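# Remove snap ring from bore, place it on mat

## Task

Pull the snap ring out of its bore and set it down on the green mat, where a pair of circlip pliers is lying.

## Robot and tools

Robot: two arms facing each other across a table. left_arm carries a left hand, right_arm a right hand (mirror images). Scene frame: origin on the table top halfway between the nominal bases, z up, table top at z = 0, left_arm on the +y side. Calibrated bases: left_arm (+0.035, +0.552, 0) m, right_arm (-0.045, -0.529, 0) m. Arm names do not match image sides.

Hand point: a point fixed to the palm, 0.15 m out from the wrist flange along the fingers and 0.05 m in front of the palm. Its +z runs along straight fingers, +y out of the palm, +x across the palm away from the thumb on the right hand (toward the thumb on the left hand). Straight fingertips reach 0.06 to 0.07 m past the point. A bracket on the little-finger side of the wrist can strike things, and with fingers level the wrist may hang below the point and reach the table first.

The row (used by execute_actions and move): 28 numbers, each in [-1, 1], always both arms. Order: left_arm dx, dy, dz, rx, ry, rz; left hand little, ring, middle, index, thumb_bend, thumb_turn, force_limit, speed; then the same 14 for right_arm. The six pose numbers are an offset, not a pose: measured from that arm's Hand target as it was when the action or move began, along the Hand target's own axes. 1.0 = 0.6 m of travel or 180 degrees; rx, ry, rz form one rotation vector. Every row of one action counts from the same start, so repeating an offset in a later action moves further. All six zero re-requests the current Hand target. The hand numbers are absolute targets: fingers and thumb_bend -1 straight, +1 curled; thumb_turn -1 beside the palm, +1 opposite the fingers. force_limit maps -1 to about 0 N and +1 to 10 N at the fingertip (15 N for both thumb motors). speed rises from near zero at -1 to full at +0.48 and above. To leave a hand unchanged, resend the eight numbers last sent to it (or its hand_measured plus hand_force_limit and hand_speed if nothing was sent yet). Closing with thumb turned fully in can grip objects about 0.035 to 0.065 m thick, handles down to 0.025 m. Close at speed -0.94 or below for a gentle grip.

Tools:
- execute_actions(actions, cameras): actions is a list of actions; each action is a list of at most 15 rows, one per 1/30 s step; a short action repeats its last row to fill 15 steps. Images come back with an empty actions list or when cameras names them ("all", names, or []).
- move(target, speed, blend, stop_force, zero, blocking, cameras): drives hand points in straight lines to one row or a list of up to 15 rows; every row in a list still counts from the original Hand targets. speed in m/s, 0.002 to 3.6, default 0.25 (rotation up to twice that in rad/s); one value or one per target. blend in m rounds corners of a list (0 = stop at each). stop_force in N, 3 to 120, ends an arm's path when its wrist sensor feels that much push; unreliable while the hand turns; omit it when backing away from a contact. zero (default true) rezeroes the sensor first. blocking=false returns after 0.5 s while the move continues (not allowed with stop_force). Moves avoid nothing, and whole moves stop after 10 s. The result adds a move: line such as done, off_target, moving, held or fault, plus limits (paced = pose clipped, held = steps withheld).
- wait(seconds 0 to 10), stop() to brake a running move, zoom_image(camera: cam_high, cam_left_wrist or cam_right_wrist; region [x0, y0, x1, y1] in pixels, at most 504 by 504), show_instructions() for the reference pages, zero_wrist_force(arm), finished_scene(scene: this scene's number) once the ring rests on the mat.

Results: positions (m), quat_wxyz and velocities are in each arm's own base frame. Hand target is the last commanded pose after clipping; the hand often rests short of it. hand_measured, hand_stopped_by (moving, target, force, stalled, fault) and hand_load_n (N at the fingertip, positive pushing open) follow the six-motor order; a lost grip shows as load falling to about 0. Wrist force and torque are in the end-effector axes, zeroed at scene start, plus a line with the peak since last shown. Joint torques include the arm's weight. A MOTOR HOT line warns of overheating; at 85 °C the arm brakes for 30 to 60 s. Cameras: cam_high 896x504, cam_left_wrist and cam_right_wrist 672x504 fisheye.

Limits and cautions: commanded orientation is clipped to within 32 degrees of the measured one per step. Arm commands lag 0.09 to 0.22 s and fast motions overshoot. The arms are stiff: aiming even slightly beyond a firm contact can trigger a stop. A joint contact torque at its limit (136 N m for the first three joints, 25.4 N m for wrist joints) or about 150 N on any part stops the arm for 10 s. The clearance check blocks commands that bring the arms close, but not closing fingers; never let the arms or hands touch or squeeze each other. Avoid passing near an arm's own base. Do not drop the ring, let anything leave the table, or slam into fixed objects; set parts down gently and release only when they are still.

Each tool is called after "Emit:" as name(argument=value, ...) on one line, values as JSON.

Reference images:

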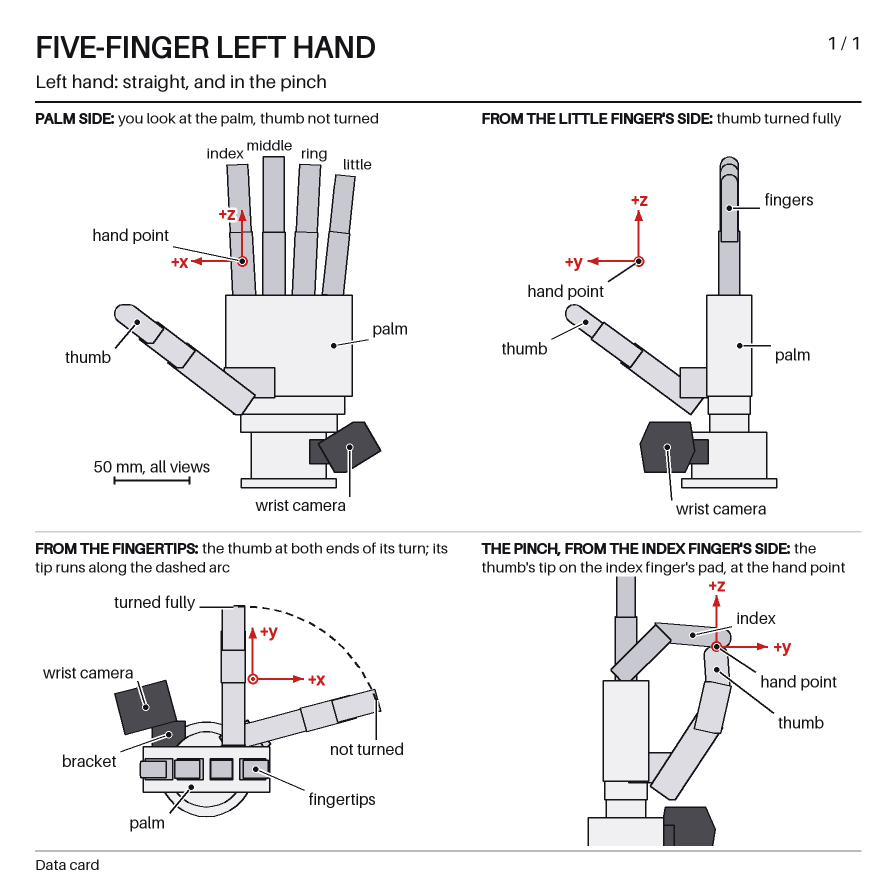

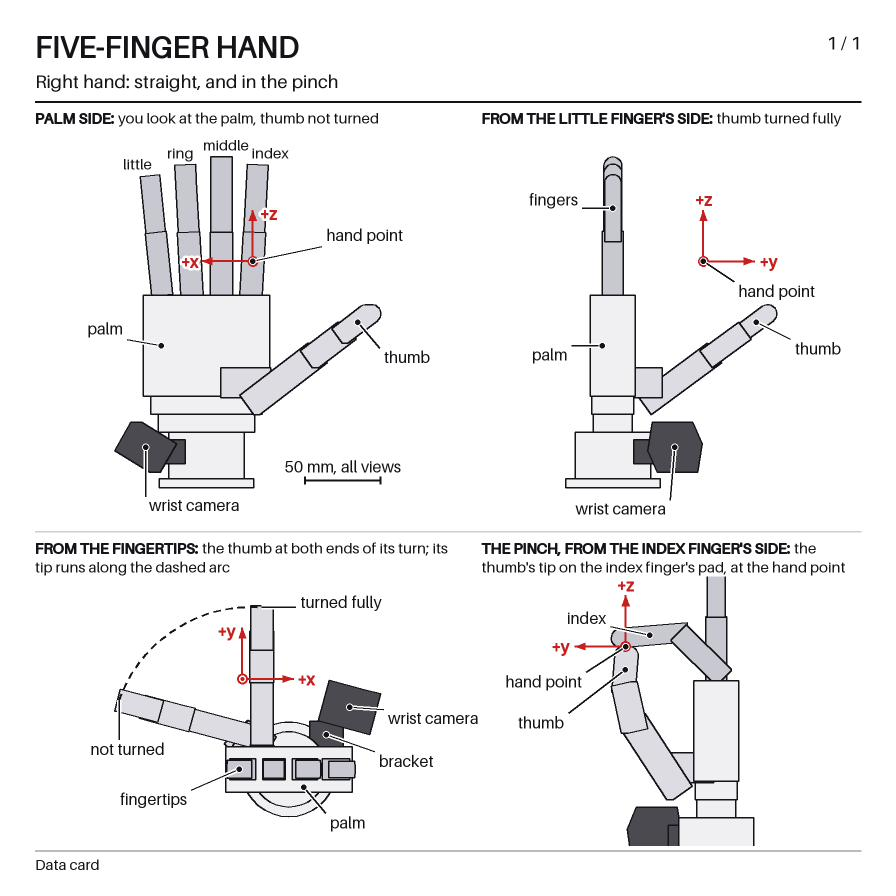

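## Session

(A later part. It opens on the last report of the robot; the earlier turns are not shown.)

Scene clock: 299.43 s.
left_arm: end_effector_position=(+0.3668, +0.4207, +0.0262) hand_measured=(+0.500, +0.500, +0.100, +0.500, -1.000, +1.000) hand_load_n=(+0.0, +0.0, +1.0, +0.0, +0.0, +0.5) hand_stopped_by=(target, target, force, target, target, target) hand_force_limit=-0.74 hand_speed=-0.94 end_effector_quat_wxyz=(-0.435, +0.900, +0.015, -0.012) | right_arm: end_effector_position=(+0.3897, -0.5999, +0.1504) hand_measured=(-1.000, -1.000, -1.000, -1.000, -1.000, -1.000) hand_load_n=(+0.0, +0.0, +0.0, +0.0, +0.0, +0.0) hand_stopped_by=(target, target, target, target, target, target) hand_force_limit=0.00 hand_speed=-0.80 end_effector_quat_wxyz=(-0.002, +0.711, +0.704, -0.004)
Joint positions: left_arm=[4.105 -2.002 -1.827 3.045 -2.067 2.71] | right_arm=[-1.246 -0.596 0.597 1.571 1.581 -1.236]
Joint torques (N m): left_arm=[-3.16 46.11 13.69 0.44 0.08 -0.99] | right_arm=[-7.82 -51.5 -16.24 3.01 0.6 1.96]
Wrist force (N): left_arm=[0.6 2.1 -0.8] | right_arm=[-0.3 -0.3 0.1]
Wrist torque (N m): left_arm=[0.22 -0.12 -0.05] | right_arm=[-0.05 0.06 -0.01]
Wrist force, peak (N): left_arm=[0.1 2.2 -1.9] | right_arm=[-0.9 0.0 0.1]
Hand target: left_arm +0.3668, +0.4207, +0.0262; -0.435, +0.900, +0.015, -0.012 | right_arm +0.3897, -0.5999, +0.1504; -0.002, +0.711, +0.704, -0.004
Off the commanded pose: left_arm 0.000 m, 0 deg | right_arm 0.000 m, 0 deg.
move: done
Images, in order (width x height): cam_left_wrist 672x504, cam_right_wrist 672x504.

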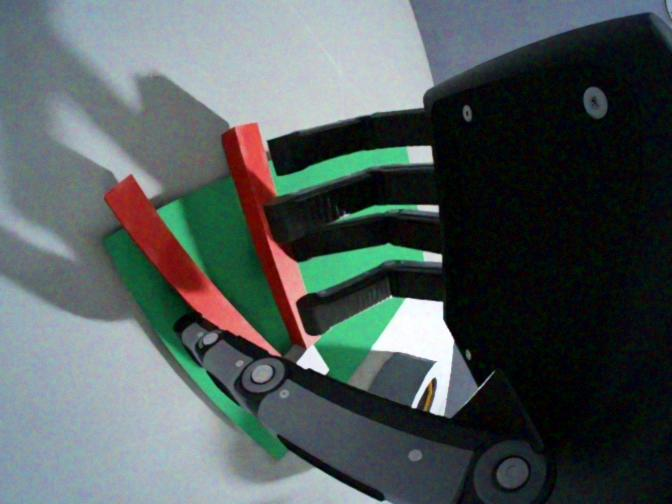

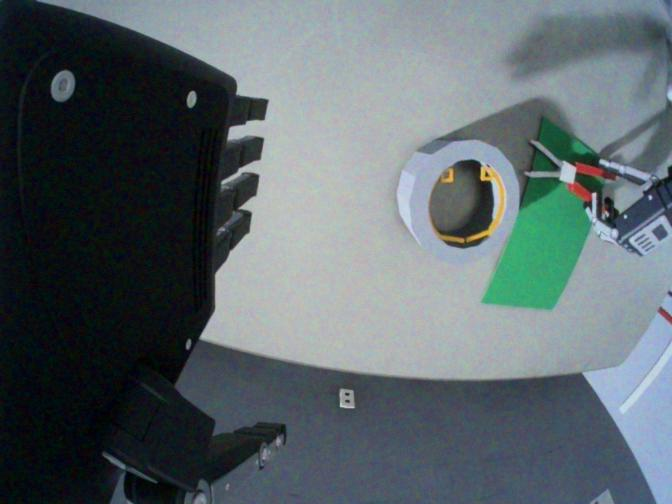

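Emit:
move(target=[0, 0, 0, 0, 0, 0, -0.3, -0.3, -0.3, -0.3, -1, 1, -0.74, -0.5, 0, 0, 0, 0, 0, 0, -1, -1, -1, -1, -1, -1, 0, -0.8], speed=0.05)

Emit:
move(target=[0, 0.0183, 0.0145, 0, 0, 0, -0.3, -0.3, -0.3, -0.3, -1, 1, -0.74, -0.5, 0, 0, 0, 0, 0, 0, -1, -1, -1, -1, -1, -1, 0, -0.8], speed=0.01, stop_force=3, cameras=["cam_right_wrist", "cam_left_wrist", "cam_high"])

Emit:
zoom_image(camera="cam_right_wrist", region=[470, 80, 670, 260])

Emit:
zoom_image(camera="cam_left_wrist", region=[60, 100, 460, 460])

Scene clock: 314.20 s.
left_arm: end_effector_position=(+0.3668, +0.4207, +0.0263) hand_measured=(-0.300, +0.160, -0.300, +0.166, -1.000, +1.000) hand_load_n=(+0.0, -14.5, +0.0, -14.0, +0.0, +0.0) hand_stopped_by=(target, stalled, target, stalled, target, target) hand_force_limit=-0.74 hand_speed=-0.50 end_effector_quat_wxyz=(-0.435, +0.900, +0.015, -0.012) | right_arm: end_effector_position=(+0.3897, -0.5999, +0.1504) hand_measured=(-1.000, -1.000, -1.000, -1.000, -1.000, -1.000) hand_load_n=(+0.0, +0.0, +0.0, +0.0, +0.0, +0.0) hand_stopped_by=(target, target, target, target, target, target) hand_force_limit=0.00 hand_speed=-0.80 end_effector_quat_wxyz=(-0.002, +0.711, +0.704, -0.004)
Joint positions: left_arm=[4.105 -2.002 -1.827 3.045 -2.067 2.71] | right_arm=[-1.246 -0.596 0.597 1.571 1.581 -1.236]
Joint torques (N m): left_arm=[-0.01 6.71 11.13 0.37 0.89 -0.87] | right_arm=[-6.78 -52.85 -15.16 2.78 0.87 1.91]
Wrist force (N): left_arm=[-0.1 -17.5 -26.4] | right_arm=[-0.5 -0.1 -0.1]
Wrist torque (N m): left_arm=[-0.15 -0.67 0.45] | right_arm=[-0.01 0.09 -0.01]
Wrist force, peak (N): left_arm=[-0.4 -19.2 -27.7] | right_arm=[-0.7 -0.3 -0.2]
Hand target: left_arm +0.3668, +0.4207, +0.0262; -0.435, +0.900, +0.015, -0.012 | right_arm +0.3897, -0.5999, +0.1504; -0.002, +0.711, +0.704, -0.004
Off the commanded pose: left_arm 0.000 m, 0 deg | right_arm 0.000 m, 0 deg.
move: done

Scene clock: 315.30 s.
left_arm: end_effector_position=(+0.3668, +0.4207, +0.0261) hand_measured=(-0.300, +0.160, -0.300, +0.168, -1.000, +1.000) hand_load_n=(+0.0, -16.5, +0.0, -16.0, +0.0, +0.0) hand_stopped_by=(target, stalled, target, stalled, target, target) hand_force_limit=-0.74 hand_speed=-0.50 end_effector_quat_wxyz=(-0.435, +0.900, +0.015, -0.012) | right_arm: end_effector_position=(+0.3897, -0.5999, +0.1504) hand_measured=(-1.000, -1.000, -1.000, -1.000, -1.000, -1.000) hand_load_n=(+0.0, +0.0, +0.0, +0.0, +0.0, +0.0) hand_stopped_by=(target, target, target, target, target, target) hand_force_limit=0.00 hand_speed=-0.80 end_effector_quat_wxyz=(-0.002, +0.711, +0.704, -0.004)
Joint positions: left_arm=[4.105 -2.003 -1.827 3.046 -2.067 2.71] | right_arm=[-1.246 -0.596 0.597 1.571 1.581 -1.236]
Joint torques (N m): left_arm=[0.63 30.88 16.45 -1.88 0.85 -0.66] | right_arm=[-6.73 -53.16 -14.8 2.69 0.92 1.89]
Wrist force (N): left_arm=[-1.4 -21.3 -30.1] | right_arm=[-0.4 0.1 0.1]
Wrist torque (N m): left_arm=[-0.25 -0.71 0.50] | right_arm=[0.01 0.08 -0.01]
Wrist force, peak (N): left_arm=[-2.2 -26.4 -35.7] | right_arm=[-0.7 0.1 -0.1]
Hand target: left_arm +0.3668, +0.4207, +0.0261; -0.435, +0.900, +0.015, -0.012 (not the last commanded pose) | right_arm +0.3897, -0.5999, +0.1504; -0.002, +0.711, +0.704, -0.004
Off the commanded pose: left_arm 0.014 m, 0 deg | right_arm 0.000 m, 0 deg.
move: contact (left_arm)

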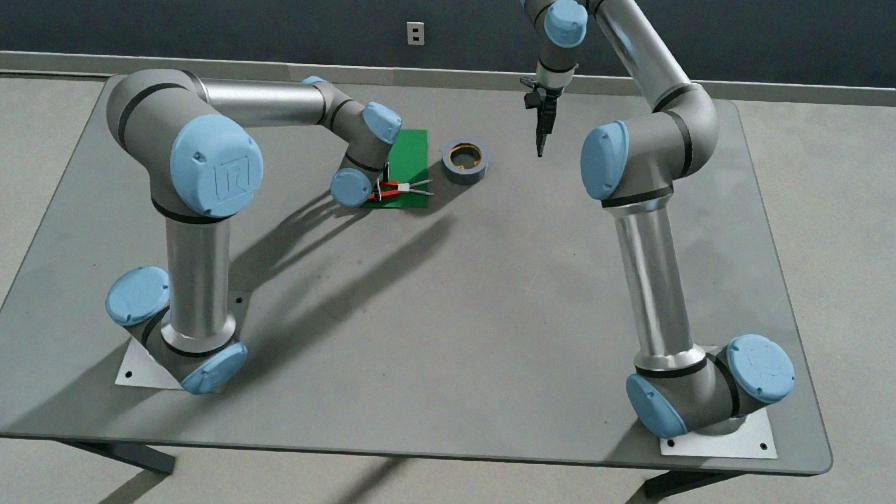

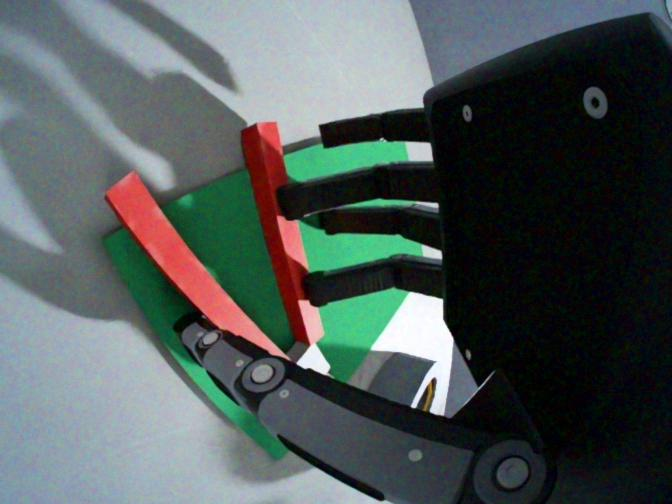

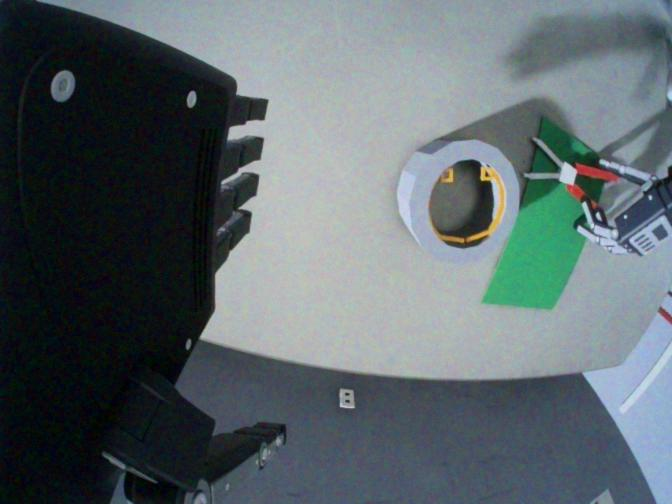

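Scaled by 2.520 from the camera's 672x504 image, which has a finer 960x720 frame.

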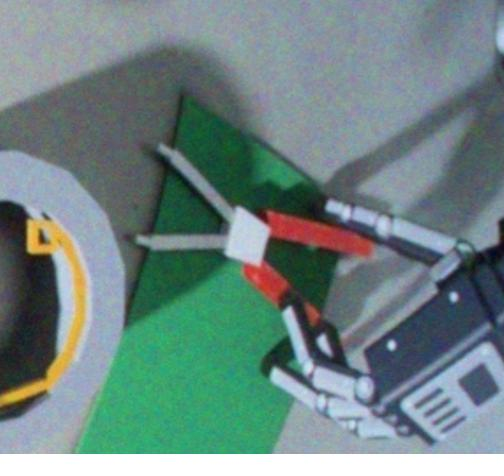

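Scaled by 1.260 from the camera's 672x504 image, which has a finer 960x720 frame.

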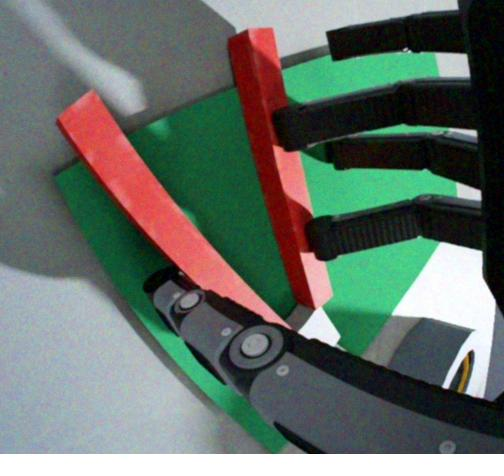

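Emit:
move(target=[[0, -0.0261, -0.0207, 0, 0, 0, -0.3, -0.3, -0.3, -0.3, -1, 1, -0.74, -0.5, 0, 0, 0, 0, 0, 0, -1, -1, -1, -1, -1, -1, 0, -0.8], [0, -0.0261, -0.0207, 0, 0, 0, -0.31, -0.31, -0.31, -0.31, -1, 1, -0.74, -0.4, 0, 0, 0, 0, 0, 0, -1, -1, -1, -1, -1, -1, 0, -0.8]], speed=0.05, cameras=["cam_right_wrist", "cam_left_wrist", "cam_high"])

Emit:
zoom_image(camera="cam_right_wrist", region=[470, 80, 670, 260])

Emit:
zoom_image(camera="cam_left_wrist", region=[60, 100, 460, 460])

Scene clock: 320.90 s.
left_arm: end_effector_position=(+0.3670, +0.4207, +0.0461) hand_measured=(-0.310, -0.310, -0.310, -0.310, -1.000, +1.000) hand_load_n=(+0.0, +0.0, +0.0, +0.0, +0.0, +0.0) hand_stopped_by=(target, target, target, target, target, target) hand_force_limit=-0.74 hand_speed=-0.40 end_effector_quat_wxyz=(-0.435, +0.900, +0.015, -0.012) | right_arm: end_effector_position=(+0.3897, -0.5999, +0.1504) hand_measured=(-1.000, -1.000, -1.000, -1.000, -1.000, -1.000) hand_load_n=(+0.0, +0.0, +0.0, +0.0, +0.0, +0.0) hand_stopped_by=(target, target, target, target, target, target) hand_force_limit=0.00 hand_speed=-0.80 end_effector_quat_wxyz=(-0.002, +0.711, +0.704, -0.004)
Joint positions: left_arm=[4.104 -1.973 -1.808 2.997 -2.067 2.71] | right_arm=[-1.246 -0.596 0.597 1.571 1.581 -1.236]
Joint torques (N m): left_arm=[-7.09 21.95 6.91 1.54 -2.06 -1.44] | right_arm=[-5.3 -54.05 -15.12 2.54 1.32 1.95]
Wrist force (N): left_arm=[0.2 2.1 -1.3] | right_arm=[-0.4 0.0 0.2]
Wrist torque (N m): left_arm=[0.23 -0.08 -0.05] | right_arm=[-0.02 0.07 -0.01]
Wrist force, peak (N): left_arm=[-1.3 -21.4 -30.6] | right_arm=[-0.7 0.1 0.2]
Hand target: left_arm +0.3670, +0.4207, +0.0461; -0.435, +0.900, +0.015, -0.012 | right_arm +0.3897, -0.5999, +0.1504; -0.002, +0.711, +0.704, -0.004
Off the commanded pose: left_arm 0.000 m, 0 deg | right_arm 0.000 m, 0 deg.
move: done

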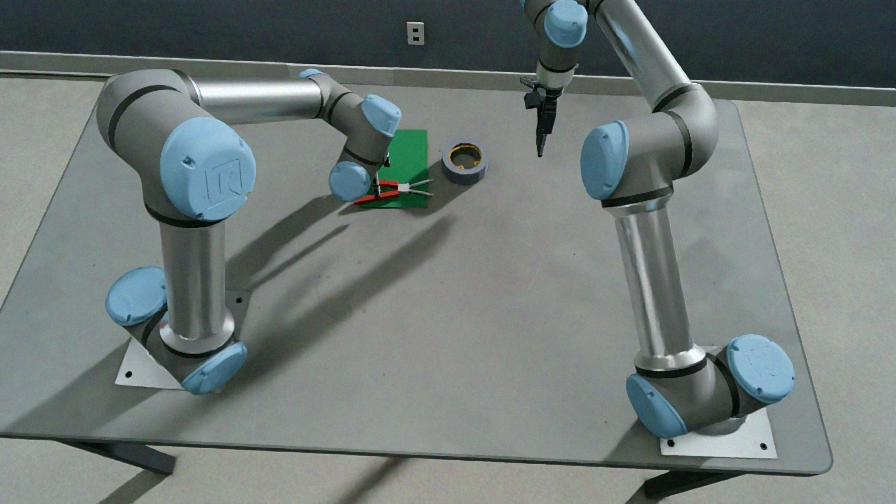

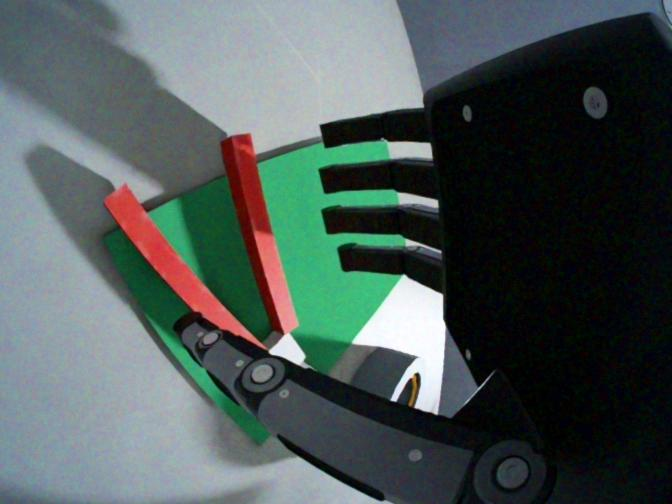

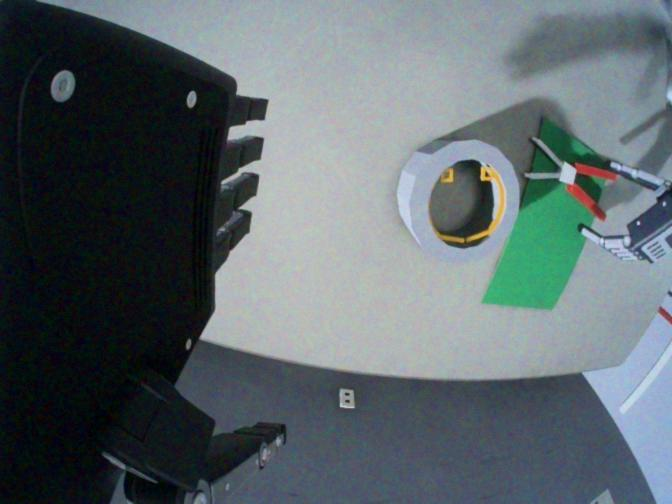

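Scaled by 2.520 from the camera's 672x504 image, which has a finer 960x720 frame.

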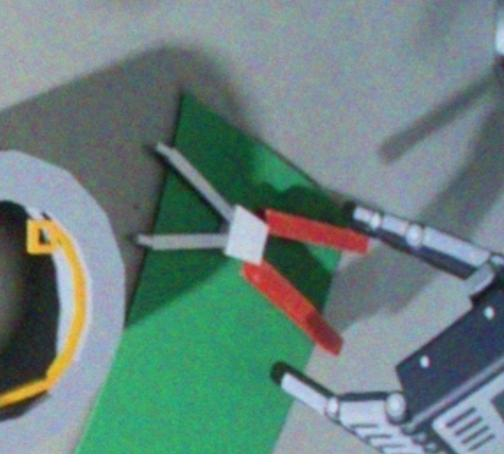

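Scaled by 1.260 from the camera's 672x504 image, which has a finer 960x720 frame.

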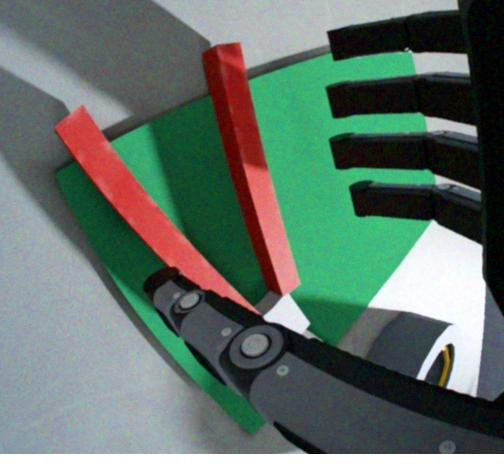

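Emit:
move(target=[0, 0.0373, 0.0189, 0, 0, 0, -0.31, -0.31, -0.31, -0.31, -1, 1, -0.74, -0.4, 0, 0, 0, 0, 0, 0, -1, -1, -1, -1, -1, -1, 0, -0.8], speed=0.02, stop_force=3, cameras=["cam_right_wrist", "cam_left_wrist"])

Emit:
zoom_image(camera="cam_right_wrist", region=[510, 110, 670, 260])

Emit:
zoom_image(camera="cam_left_wrist", region=[60, 100, 460, 460])

Scene clock: 329.27 s.
left_arm: end_effector_position=(+0.3669, +0.4166, +0.0257) hand_measured=(-0.310, -0.310, -0.310, -0.310, -1.000, +1.000) hand_load_n=(+0.0, +0.0, +0.0, +0.0, +0.0, +0.0) hand_stopped_by=(target, target, target, target, target, target) hand_force_limit=-0.74 hand_speed=-0.40 end_effector_quat_wxyz=(-0.435, +0.900, +0.015, -0.012) | right_arm: end_effector_position=(+0.3897, -0.5999, +0.1504) hand_measured=(-1.000, -1.000, -1.000, -1.000, -1.000, -1.000) hand_load_n=(+0.0, +0.0, +0.0, +0.0, +0.0, +0.0) hand_stopped_by=(target, target, target, target, target, target) hand_force_limit=0.00 hand_speed=-0.80 end_effector_quat_wxyz=(-0.002, +0.711, +0.704, -0.004)
Joint positions: left_arm=[4.099 -1.999 -1.834 3.047 -2.071 2.705] | right_arm=[-1.246 -0.596 0.597 1.571 1.581 -1.236]
Joint torques (N m): left_arm=[7.51 48.41 23.56 0.88 1.04 1.69] | right_arm=[-4.65 -55.44 -15.09 2.32 1.53 1.88]
Wrist force (N): left_arm=[-0.4 0.5 -1.8] | right_arm=[-0.3 0.2 0.1]
Wrist torque (N m): left_arm=[0.17 -0.11 0.04] | right_arm=[0.01 0.06 0.00]
Wrist force, peak (N): left_arm=[-0.7 -14.0 -14.3] | right_arm=[-0.7 0.1 0.3]
Hand target: left_arm +0.3669, +0.4166, +0.0257; -0.435, +0.900, +0.015, -0.012 (not the last commanded pose) | right_arm +0.3897, -0.5999, +0.1504; -0.002, +0.711, +0.704, -0.004
Off the commanded pose: left_arm 0.004 m, 0 deg | right_arm 0.000 m, 0 deg.
move: contact (left_arm)
Images, in order (width x height): cam_left_wrist 672x504, cam_right_wrist 672x504.

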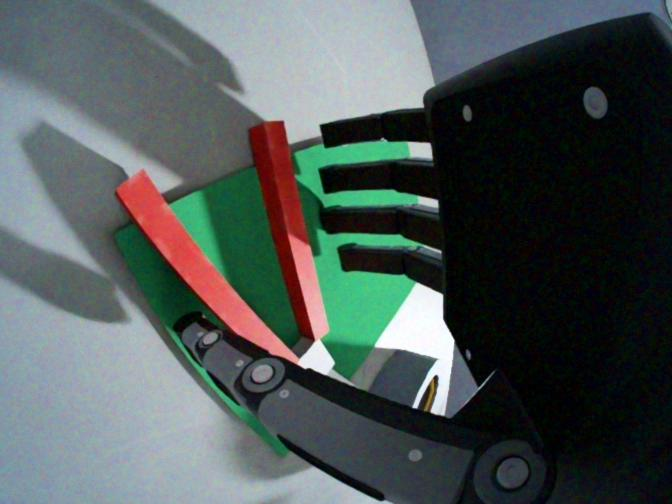

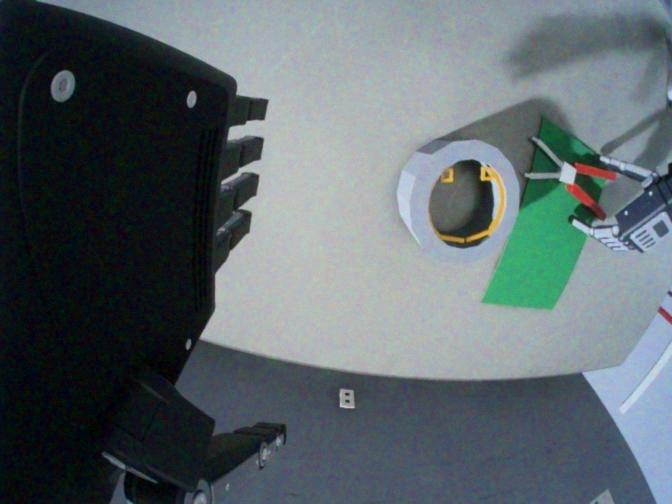

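Scaled by 3.150 from the camera's 672x504 image, which has a finer 960x720 frame.

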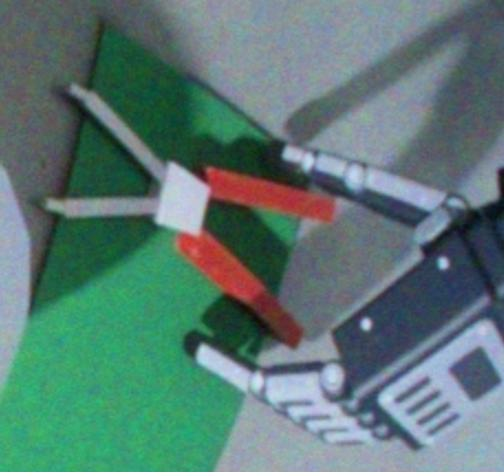

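Scaled by 1.260 from the camera's 672x504 image, which has a finer 960x720 frame.

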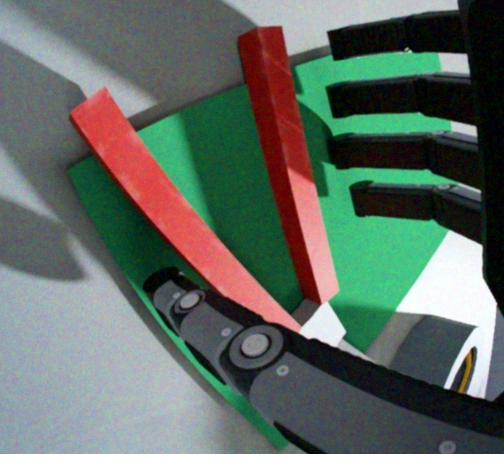

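Emit:
move(target=[[0, -0.0392, -0.031, 0, 0, 0, -0.31, -0.31, -0.31, -0.31, -1, 1, -0.74, -0.4, 0, 0, 0, 0, 0, 0, -1, -1, -1, -1, -1, -1, 0, -0.8], [-0.058, -0.0382, -0.031, 0, 0, 0, -0.31, -0.31, -0.31, -0.31, -1, 1, -0.74, -0.4, 0, 0, 0, 0, 0, 0, -1, -1, -1, -1, -1, -1, 0, -0.8]], speed=0.08, blend=0.01, cameras=["all"])

Emit:
zoom_image(camera="cam_high", region=[330, 110, 510, 230])

Emit:
zoom_image(camera="cam_right_wrist", region=[510, 110, 670, 260])

Emit:
zoom_image(camera="cam_left_wrist", region=[60, 60, 460, 460])

Scene clock: 366.97 s.
left_arm: end_effector_position=(+0.3325, +0.4149, +0.0556) hand_measured=(-0.310, -0.310, -0.310, -0.310, -1.000, +1.000) hand_load_n=(+0.0, +0.0, +0.0, +0.0, +0.0, +0.0) hand_stopped_by=(target, target, target, target, target, target) hand_force_limit=-0.74 hand_speed=-0.40 end_effector_quat_wxyz=(-0.435, +0.900, +0.015, -0.012) | right_arm: end_effector_position=(+0.3897, -0.5999, +0.1504) hand_measured=(-1.000, -1.000, -1.000, -1.000, -1.000, -1.000) hand_load_n=(+0.0, +0.0, +0.0, +0.0, +0.0, +0.0) hand_stopped_by=(target, target, target, target, target, target) hand_force_limit=0.00 hand_speed=-0.80 end_effector_quat_wxyz=(-0.002, +0.711, +0.704, -0.004)
Joint positions: left_arm=[4.17 -1.89 -1.896 3.025 -2.02 2.761] | right_arm=[-1.246 -0.596 0.597 1.571 1.581 -1.236]
Joint torques (N m): left_arm=[4.4 23.11 16.41 -2.51 -1.78 -1.03] | right_arm=[-4.08 -56.62 -14.67 2.02 1.55 1.97]
Wrist force (N): left_arm=[0.2 1.7 -1.0] | right_arm=[-0.1 0.0 0.2]
Wrist torque (N m): left_arm=[0.18 -0.09 0.00] | right_arm=[-0.02 0.04 0.01]
Wrist force, peak (N): left_arm=[0.7 2.5 -0.8] | right_arm=[-0.7 0.4 0.2]
Hand target: left_arm +0.3325, +0.4149, +0.0555; -0.435, +0.900, +0.015, -0.012 | right_arm +0.3897, -0.5999, +0.1504; -0.002, +0.711, +0.704, -0.004
Off the commanded pose: left_arm 0.000 m, 0 deg | right_arm 0.000 m, 0 deg.
move: done

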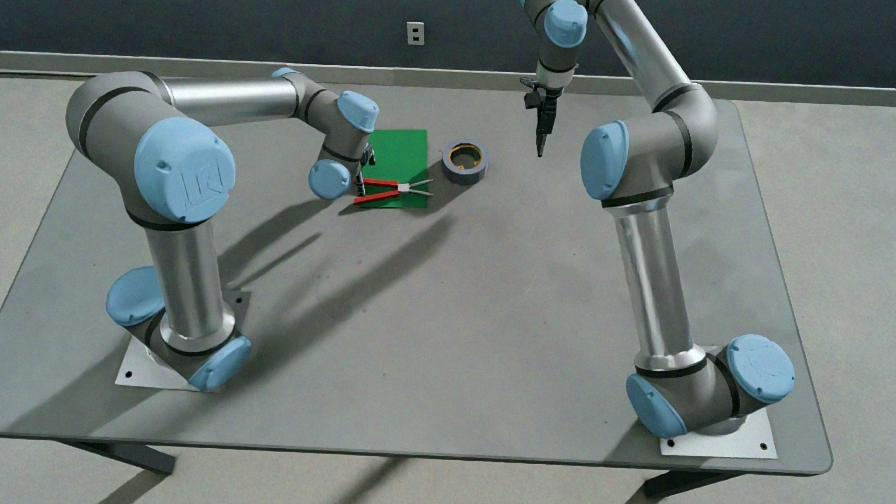

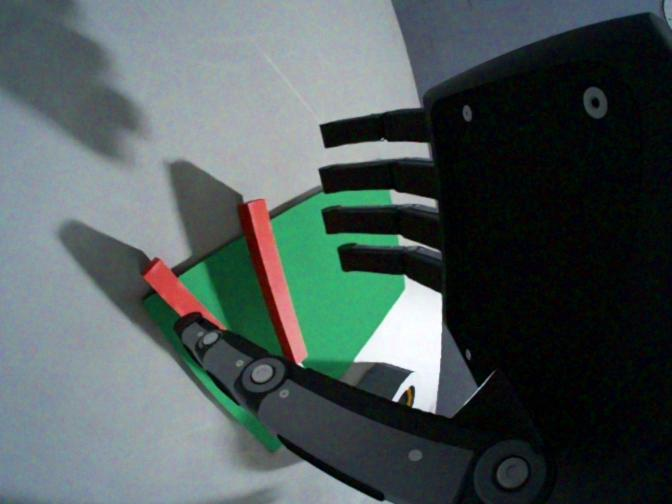

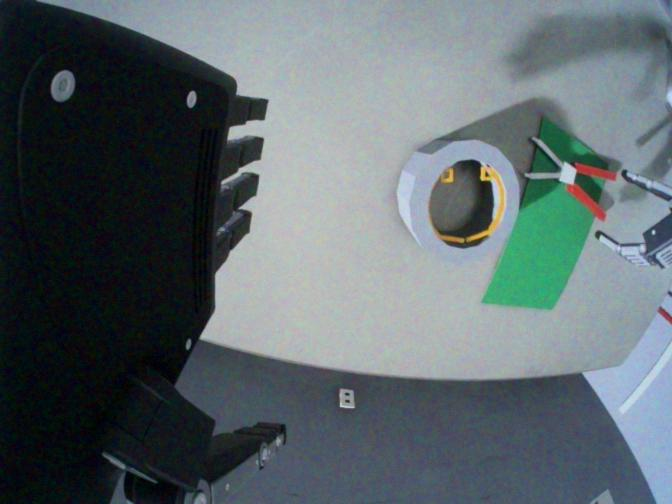

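Scaled by 2.800 from the camera's 896x504 image, which has a finer 1280x720 frame.

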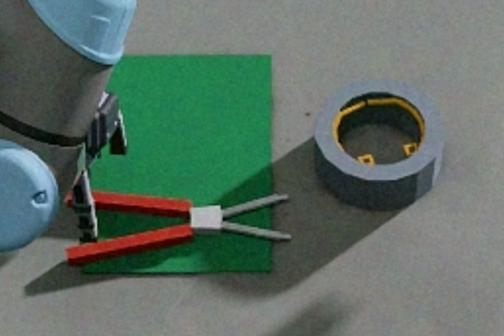

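Scaled by 3.150 from the camera's 672x504 image, which has a finer 960x720 frame.

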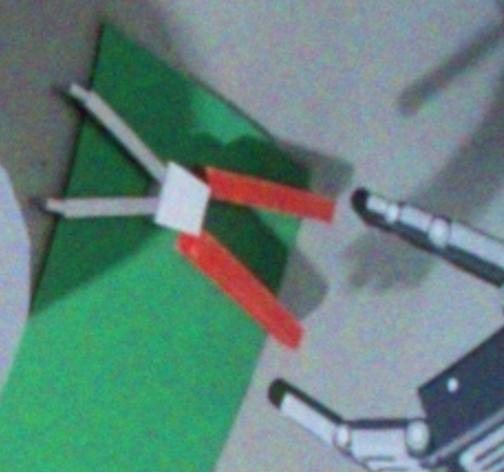

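Scaled by 1.260 from the camera's 672x504 image, which has a finer 960x720 frame.

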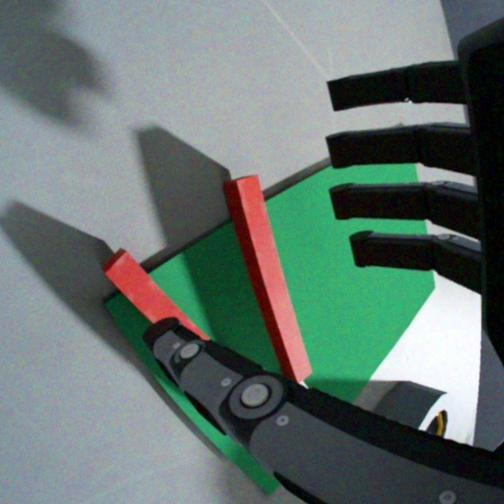

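Emit:
move(target=[-0.0042, 0.01, -0.0127, -0.0003, -0.0261, -0.0207, -0.9, -0.9, -0.4, -0.4, -1, 1, -0.74, 0, 0, 0, 0, 0, 0, 0, -1, -1, -1, -1, -1, -1, 0, -0.8], speed=0.1, cameras=["cam_high"])

Emit:
zoom_image(camera="cam_high", region=[330, 110, 510, 230])

Scene clock: 390.30 s.
left_arm: end_effector_position=(+0.3304, +0.4051, +0.0555) hand_measured=(-0.900, -0.900, -0.400, -0.400, -1.000, +1.000) hand_load_n=(-0.5, +0.0, +0.0, +0.0, +0.0, +0.0) hand_stopped_by=(target, target, target, target, target, target) hand_force_limit=-0.74 hand_speed=0.00 end_effector_quat_wxyz=(-0.434, +0.898, +0.062, -0.035) | right_arm: end_effector_position=(+0.3897, -0.5999, +0.1504) hand_measured=(-1.000, -1.000, -1.000, -1.000, -1.000, -1.000) hand_load_n=(+0.0, +0.0, +0.0, +0.0, +0.0, +0.0) hand_stopped_by=(target, target, target, target, target, target) hand_force_limit=0.00 hand_speed=-0.80 end_effector_quat_wxyz=(-0.002, +0.711, +0.704, -0.004)
Joint positions: left_arm=[4.121 -1.914 -1.874 2.968 -2.128 2.637] | right_arm=[-1.246 -0.596 0.597 1.571 1.581 -1.236]
Joint torques (N m): left_arm=[4.32 47.02 6.5 1.22 -1.69 -1.4] | right_arm=[-3.28 -57.8 -14.87 1.83 1.49 1.91]
Wrist force (N): left_arm=[0.5 1.5 -1.2] | right_arm=[-0.3 0.1 0.0]
Wrist torque (N m): left_arm=[0.14 -0.13 -0.04] | right_arm=[0.00 0.06 0.00]
Wrist force, peak (N): left_arm=[0.2 2.0 -1.6] | right_arm=[-0.7 0.0 0.1]
Hand target: left_arm +0.3303, +0.4051, +0.0556; -0.434, +0.898, +0.062, -0.035 | right_arm +0.3897, -0.5999, +0.1504; -0.002, +0.711, +0.704, -0.004
Off the commanded pose: left_arm 0.000 m, 0 deg | right_arm 0.000 m, 0 deg.
move: done
Images, in order (width x height): cam_high 896x504.

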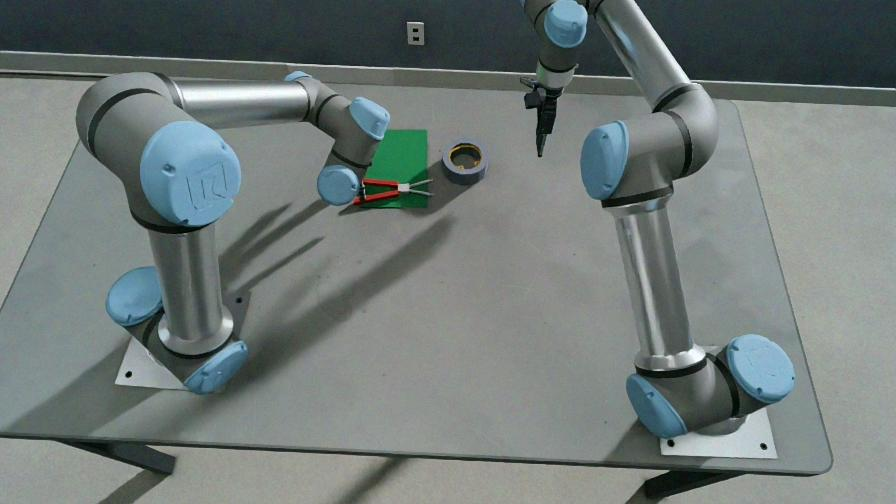

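Scaled by 2.800 from the camera's 896x504 image, which has a finer 1280x720 frame.

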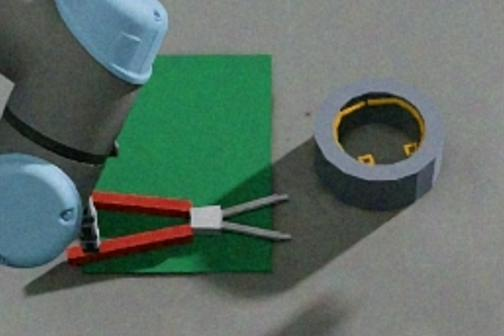

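Emit:
move(target=[[0.0004, 0.037, 0.0293, 0, 0, 0, -0.9, -0.9, -0.4, -0.4, -1, 1, -0.74, 0, 0, 0, 0, 0, 0, 0, -1, -1, -1, -1, -1, -1, 0, -0.8], [0.0004, 0.037, 0.0293, 0, 0, 0, -0.9, -0.9, 0.3, 0.3, -1, 1, -0.74, -0.92, 0, 0, 0, 0, 0, 0, -1, -1, -1, -1, -1, -1, 0, -0.8]], speed=0.05, cameras=["all"])

Emit:
zoom_image(camera="cam_high", region=[330, 110, 510, 230])

Emit:
zoom_image(camera="cam_right_wrist", region=[510, 110, 670, 260])

Emit:
zoom_image(camera="cam_left_wrist", region=[60, 60, 460, 460])

Scene clock: 403.97 s.
left_arm: end_effector_position=(+0.3303, +0.4051, +0.0272) hand_measured=(-0.900, -0.900, +0.300, +0.300, -1.000, +1.000) hand_load_n=(-0.5, +0.0, +0.0, +0.0, +0.0, +0.5) hand_stopped_by=(target, target, target, target, target, target) hand_force_limit=-0.74 hand_speed=-0.92 end_effector_quat_wxyz=(-0.434, +0.898, +0.062, -0.035) | right_arm: end_effector_position=(+0.3897, -0.5999, +0.1504) hand_measured=(-1.000, -1.000, -1.000, -1.000, -1.000, -1.000) hand_load_n=(+0.0, +0.0, +0.0, +0.0, +0.0, +0.0) hand_stopped_by=(target, target, target, target, target, target) hand_force_limit=0.00 hand_speed=-0.80 end_effector_quat_wxyz=(-0.002, +0.711, +0.704, -0.004)
Joint positions: left_arm=[4.121 -1.958 -1.901 3.039 -2.128 2.637] | right_arm=[-1.246 -0.596 0.597 1.571 1.581 -1.236]
Joint torques (N m): left_arm=[4.41 46.2 23.11 0.29 0.86 1.62] | right_arm=[-1.56 -58.01 -15.12 1.44 1.5 1.93]
Wrist force (N): left_arm=[0.3 1.9 -1.2] | right_arm=[-0.5 0.0 0.1]
Wrist torque (N m): left_arm=[0.22 -0.11 -0.05] | right_arm=[-0.01 0.09 -0.02]
Wrist force, peak (N): left_arm=[0.6 2.5 -1.0] | right_arm=[-0.8 0.0 0.1]
Hand target: left_arm +0.3303, +0.4051, +0.0272; -0.434, +0.898, +0.062, -0.035 | right_arm +0.3897, -0.5999, +0.1504; -0.002, +0.711, +0.704, -0.004
Off the commanded pose: left_arm 0.000 m, 0 deg | right_arm 0.000 m, 0 deg.
move: done

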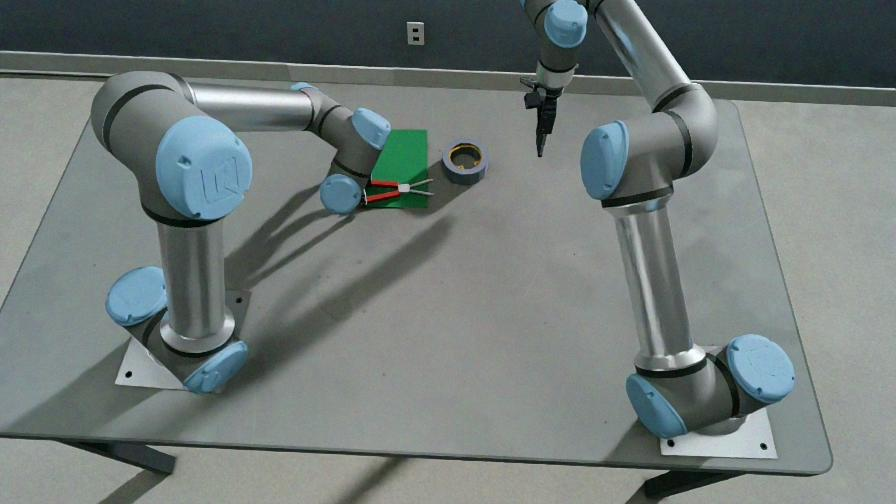

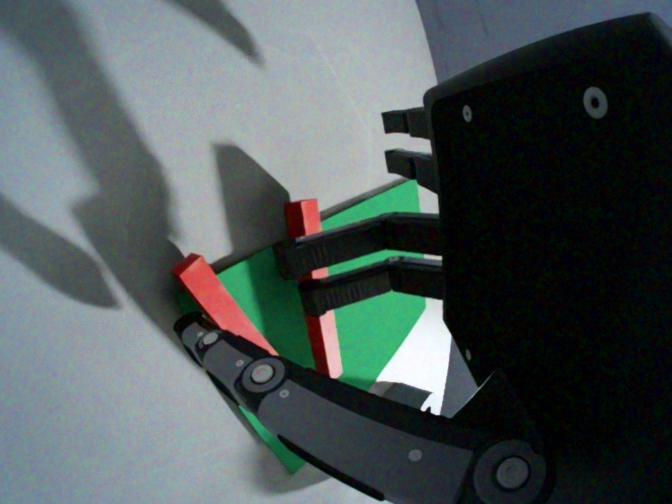

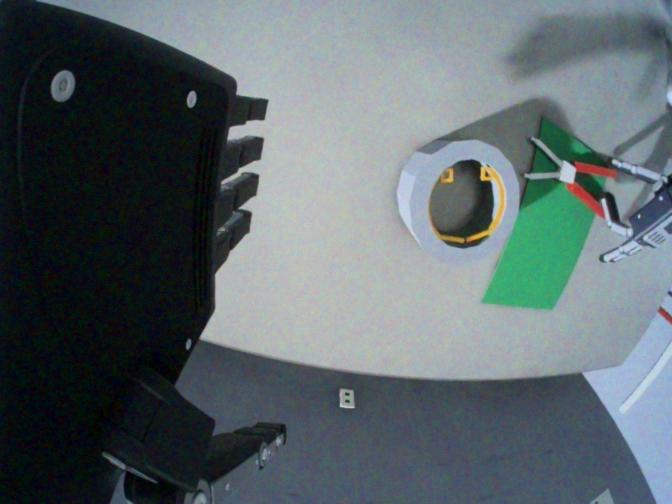

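Scaled by 2.800 from the camera's 896x504 image, which has a finer 1280x720 frame.

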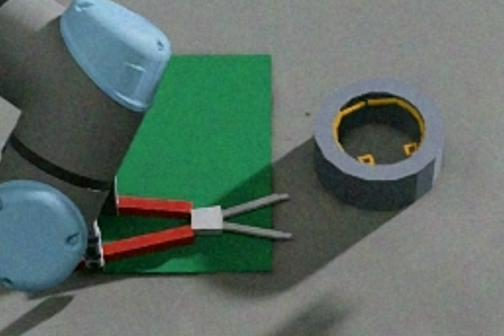

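Scaled by 3.150 from the camera's 672x504 image, which has a finer 960x720 frame.

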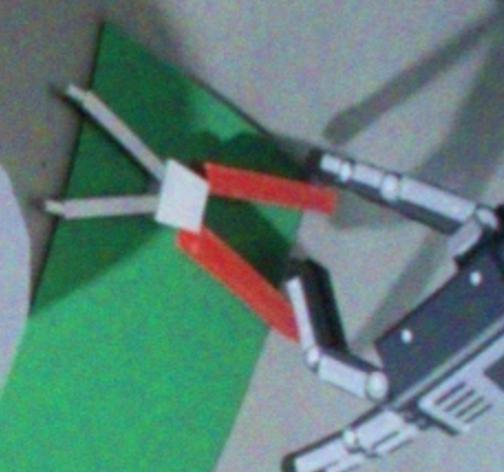

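Scaled by 1.260 from the camera's 672x504 image, which has a finer 960x720 frame.

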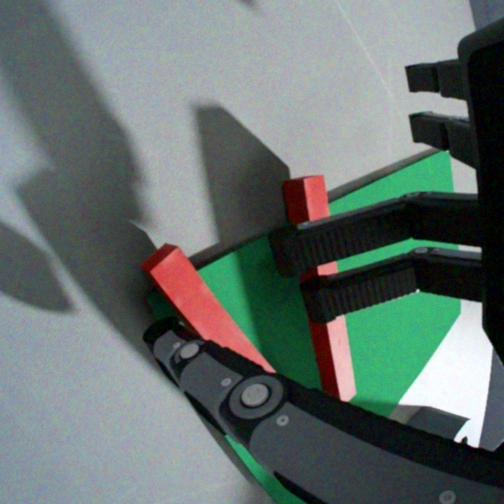

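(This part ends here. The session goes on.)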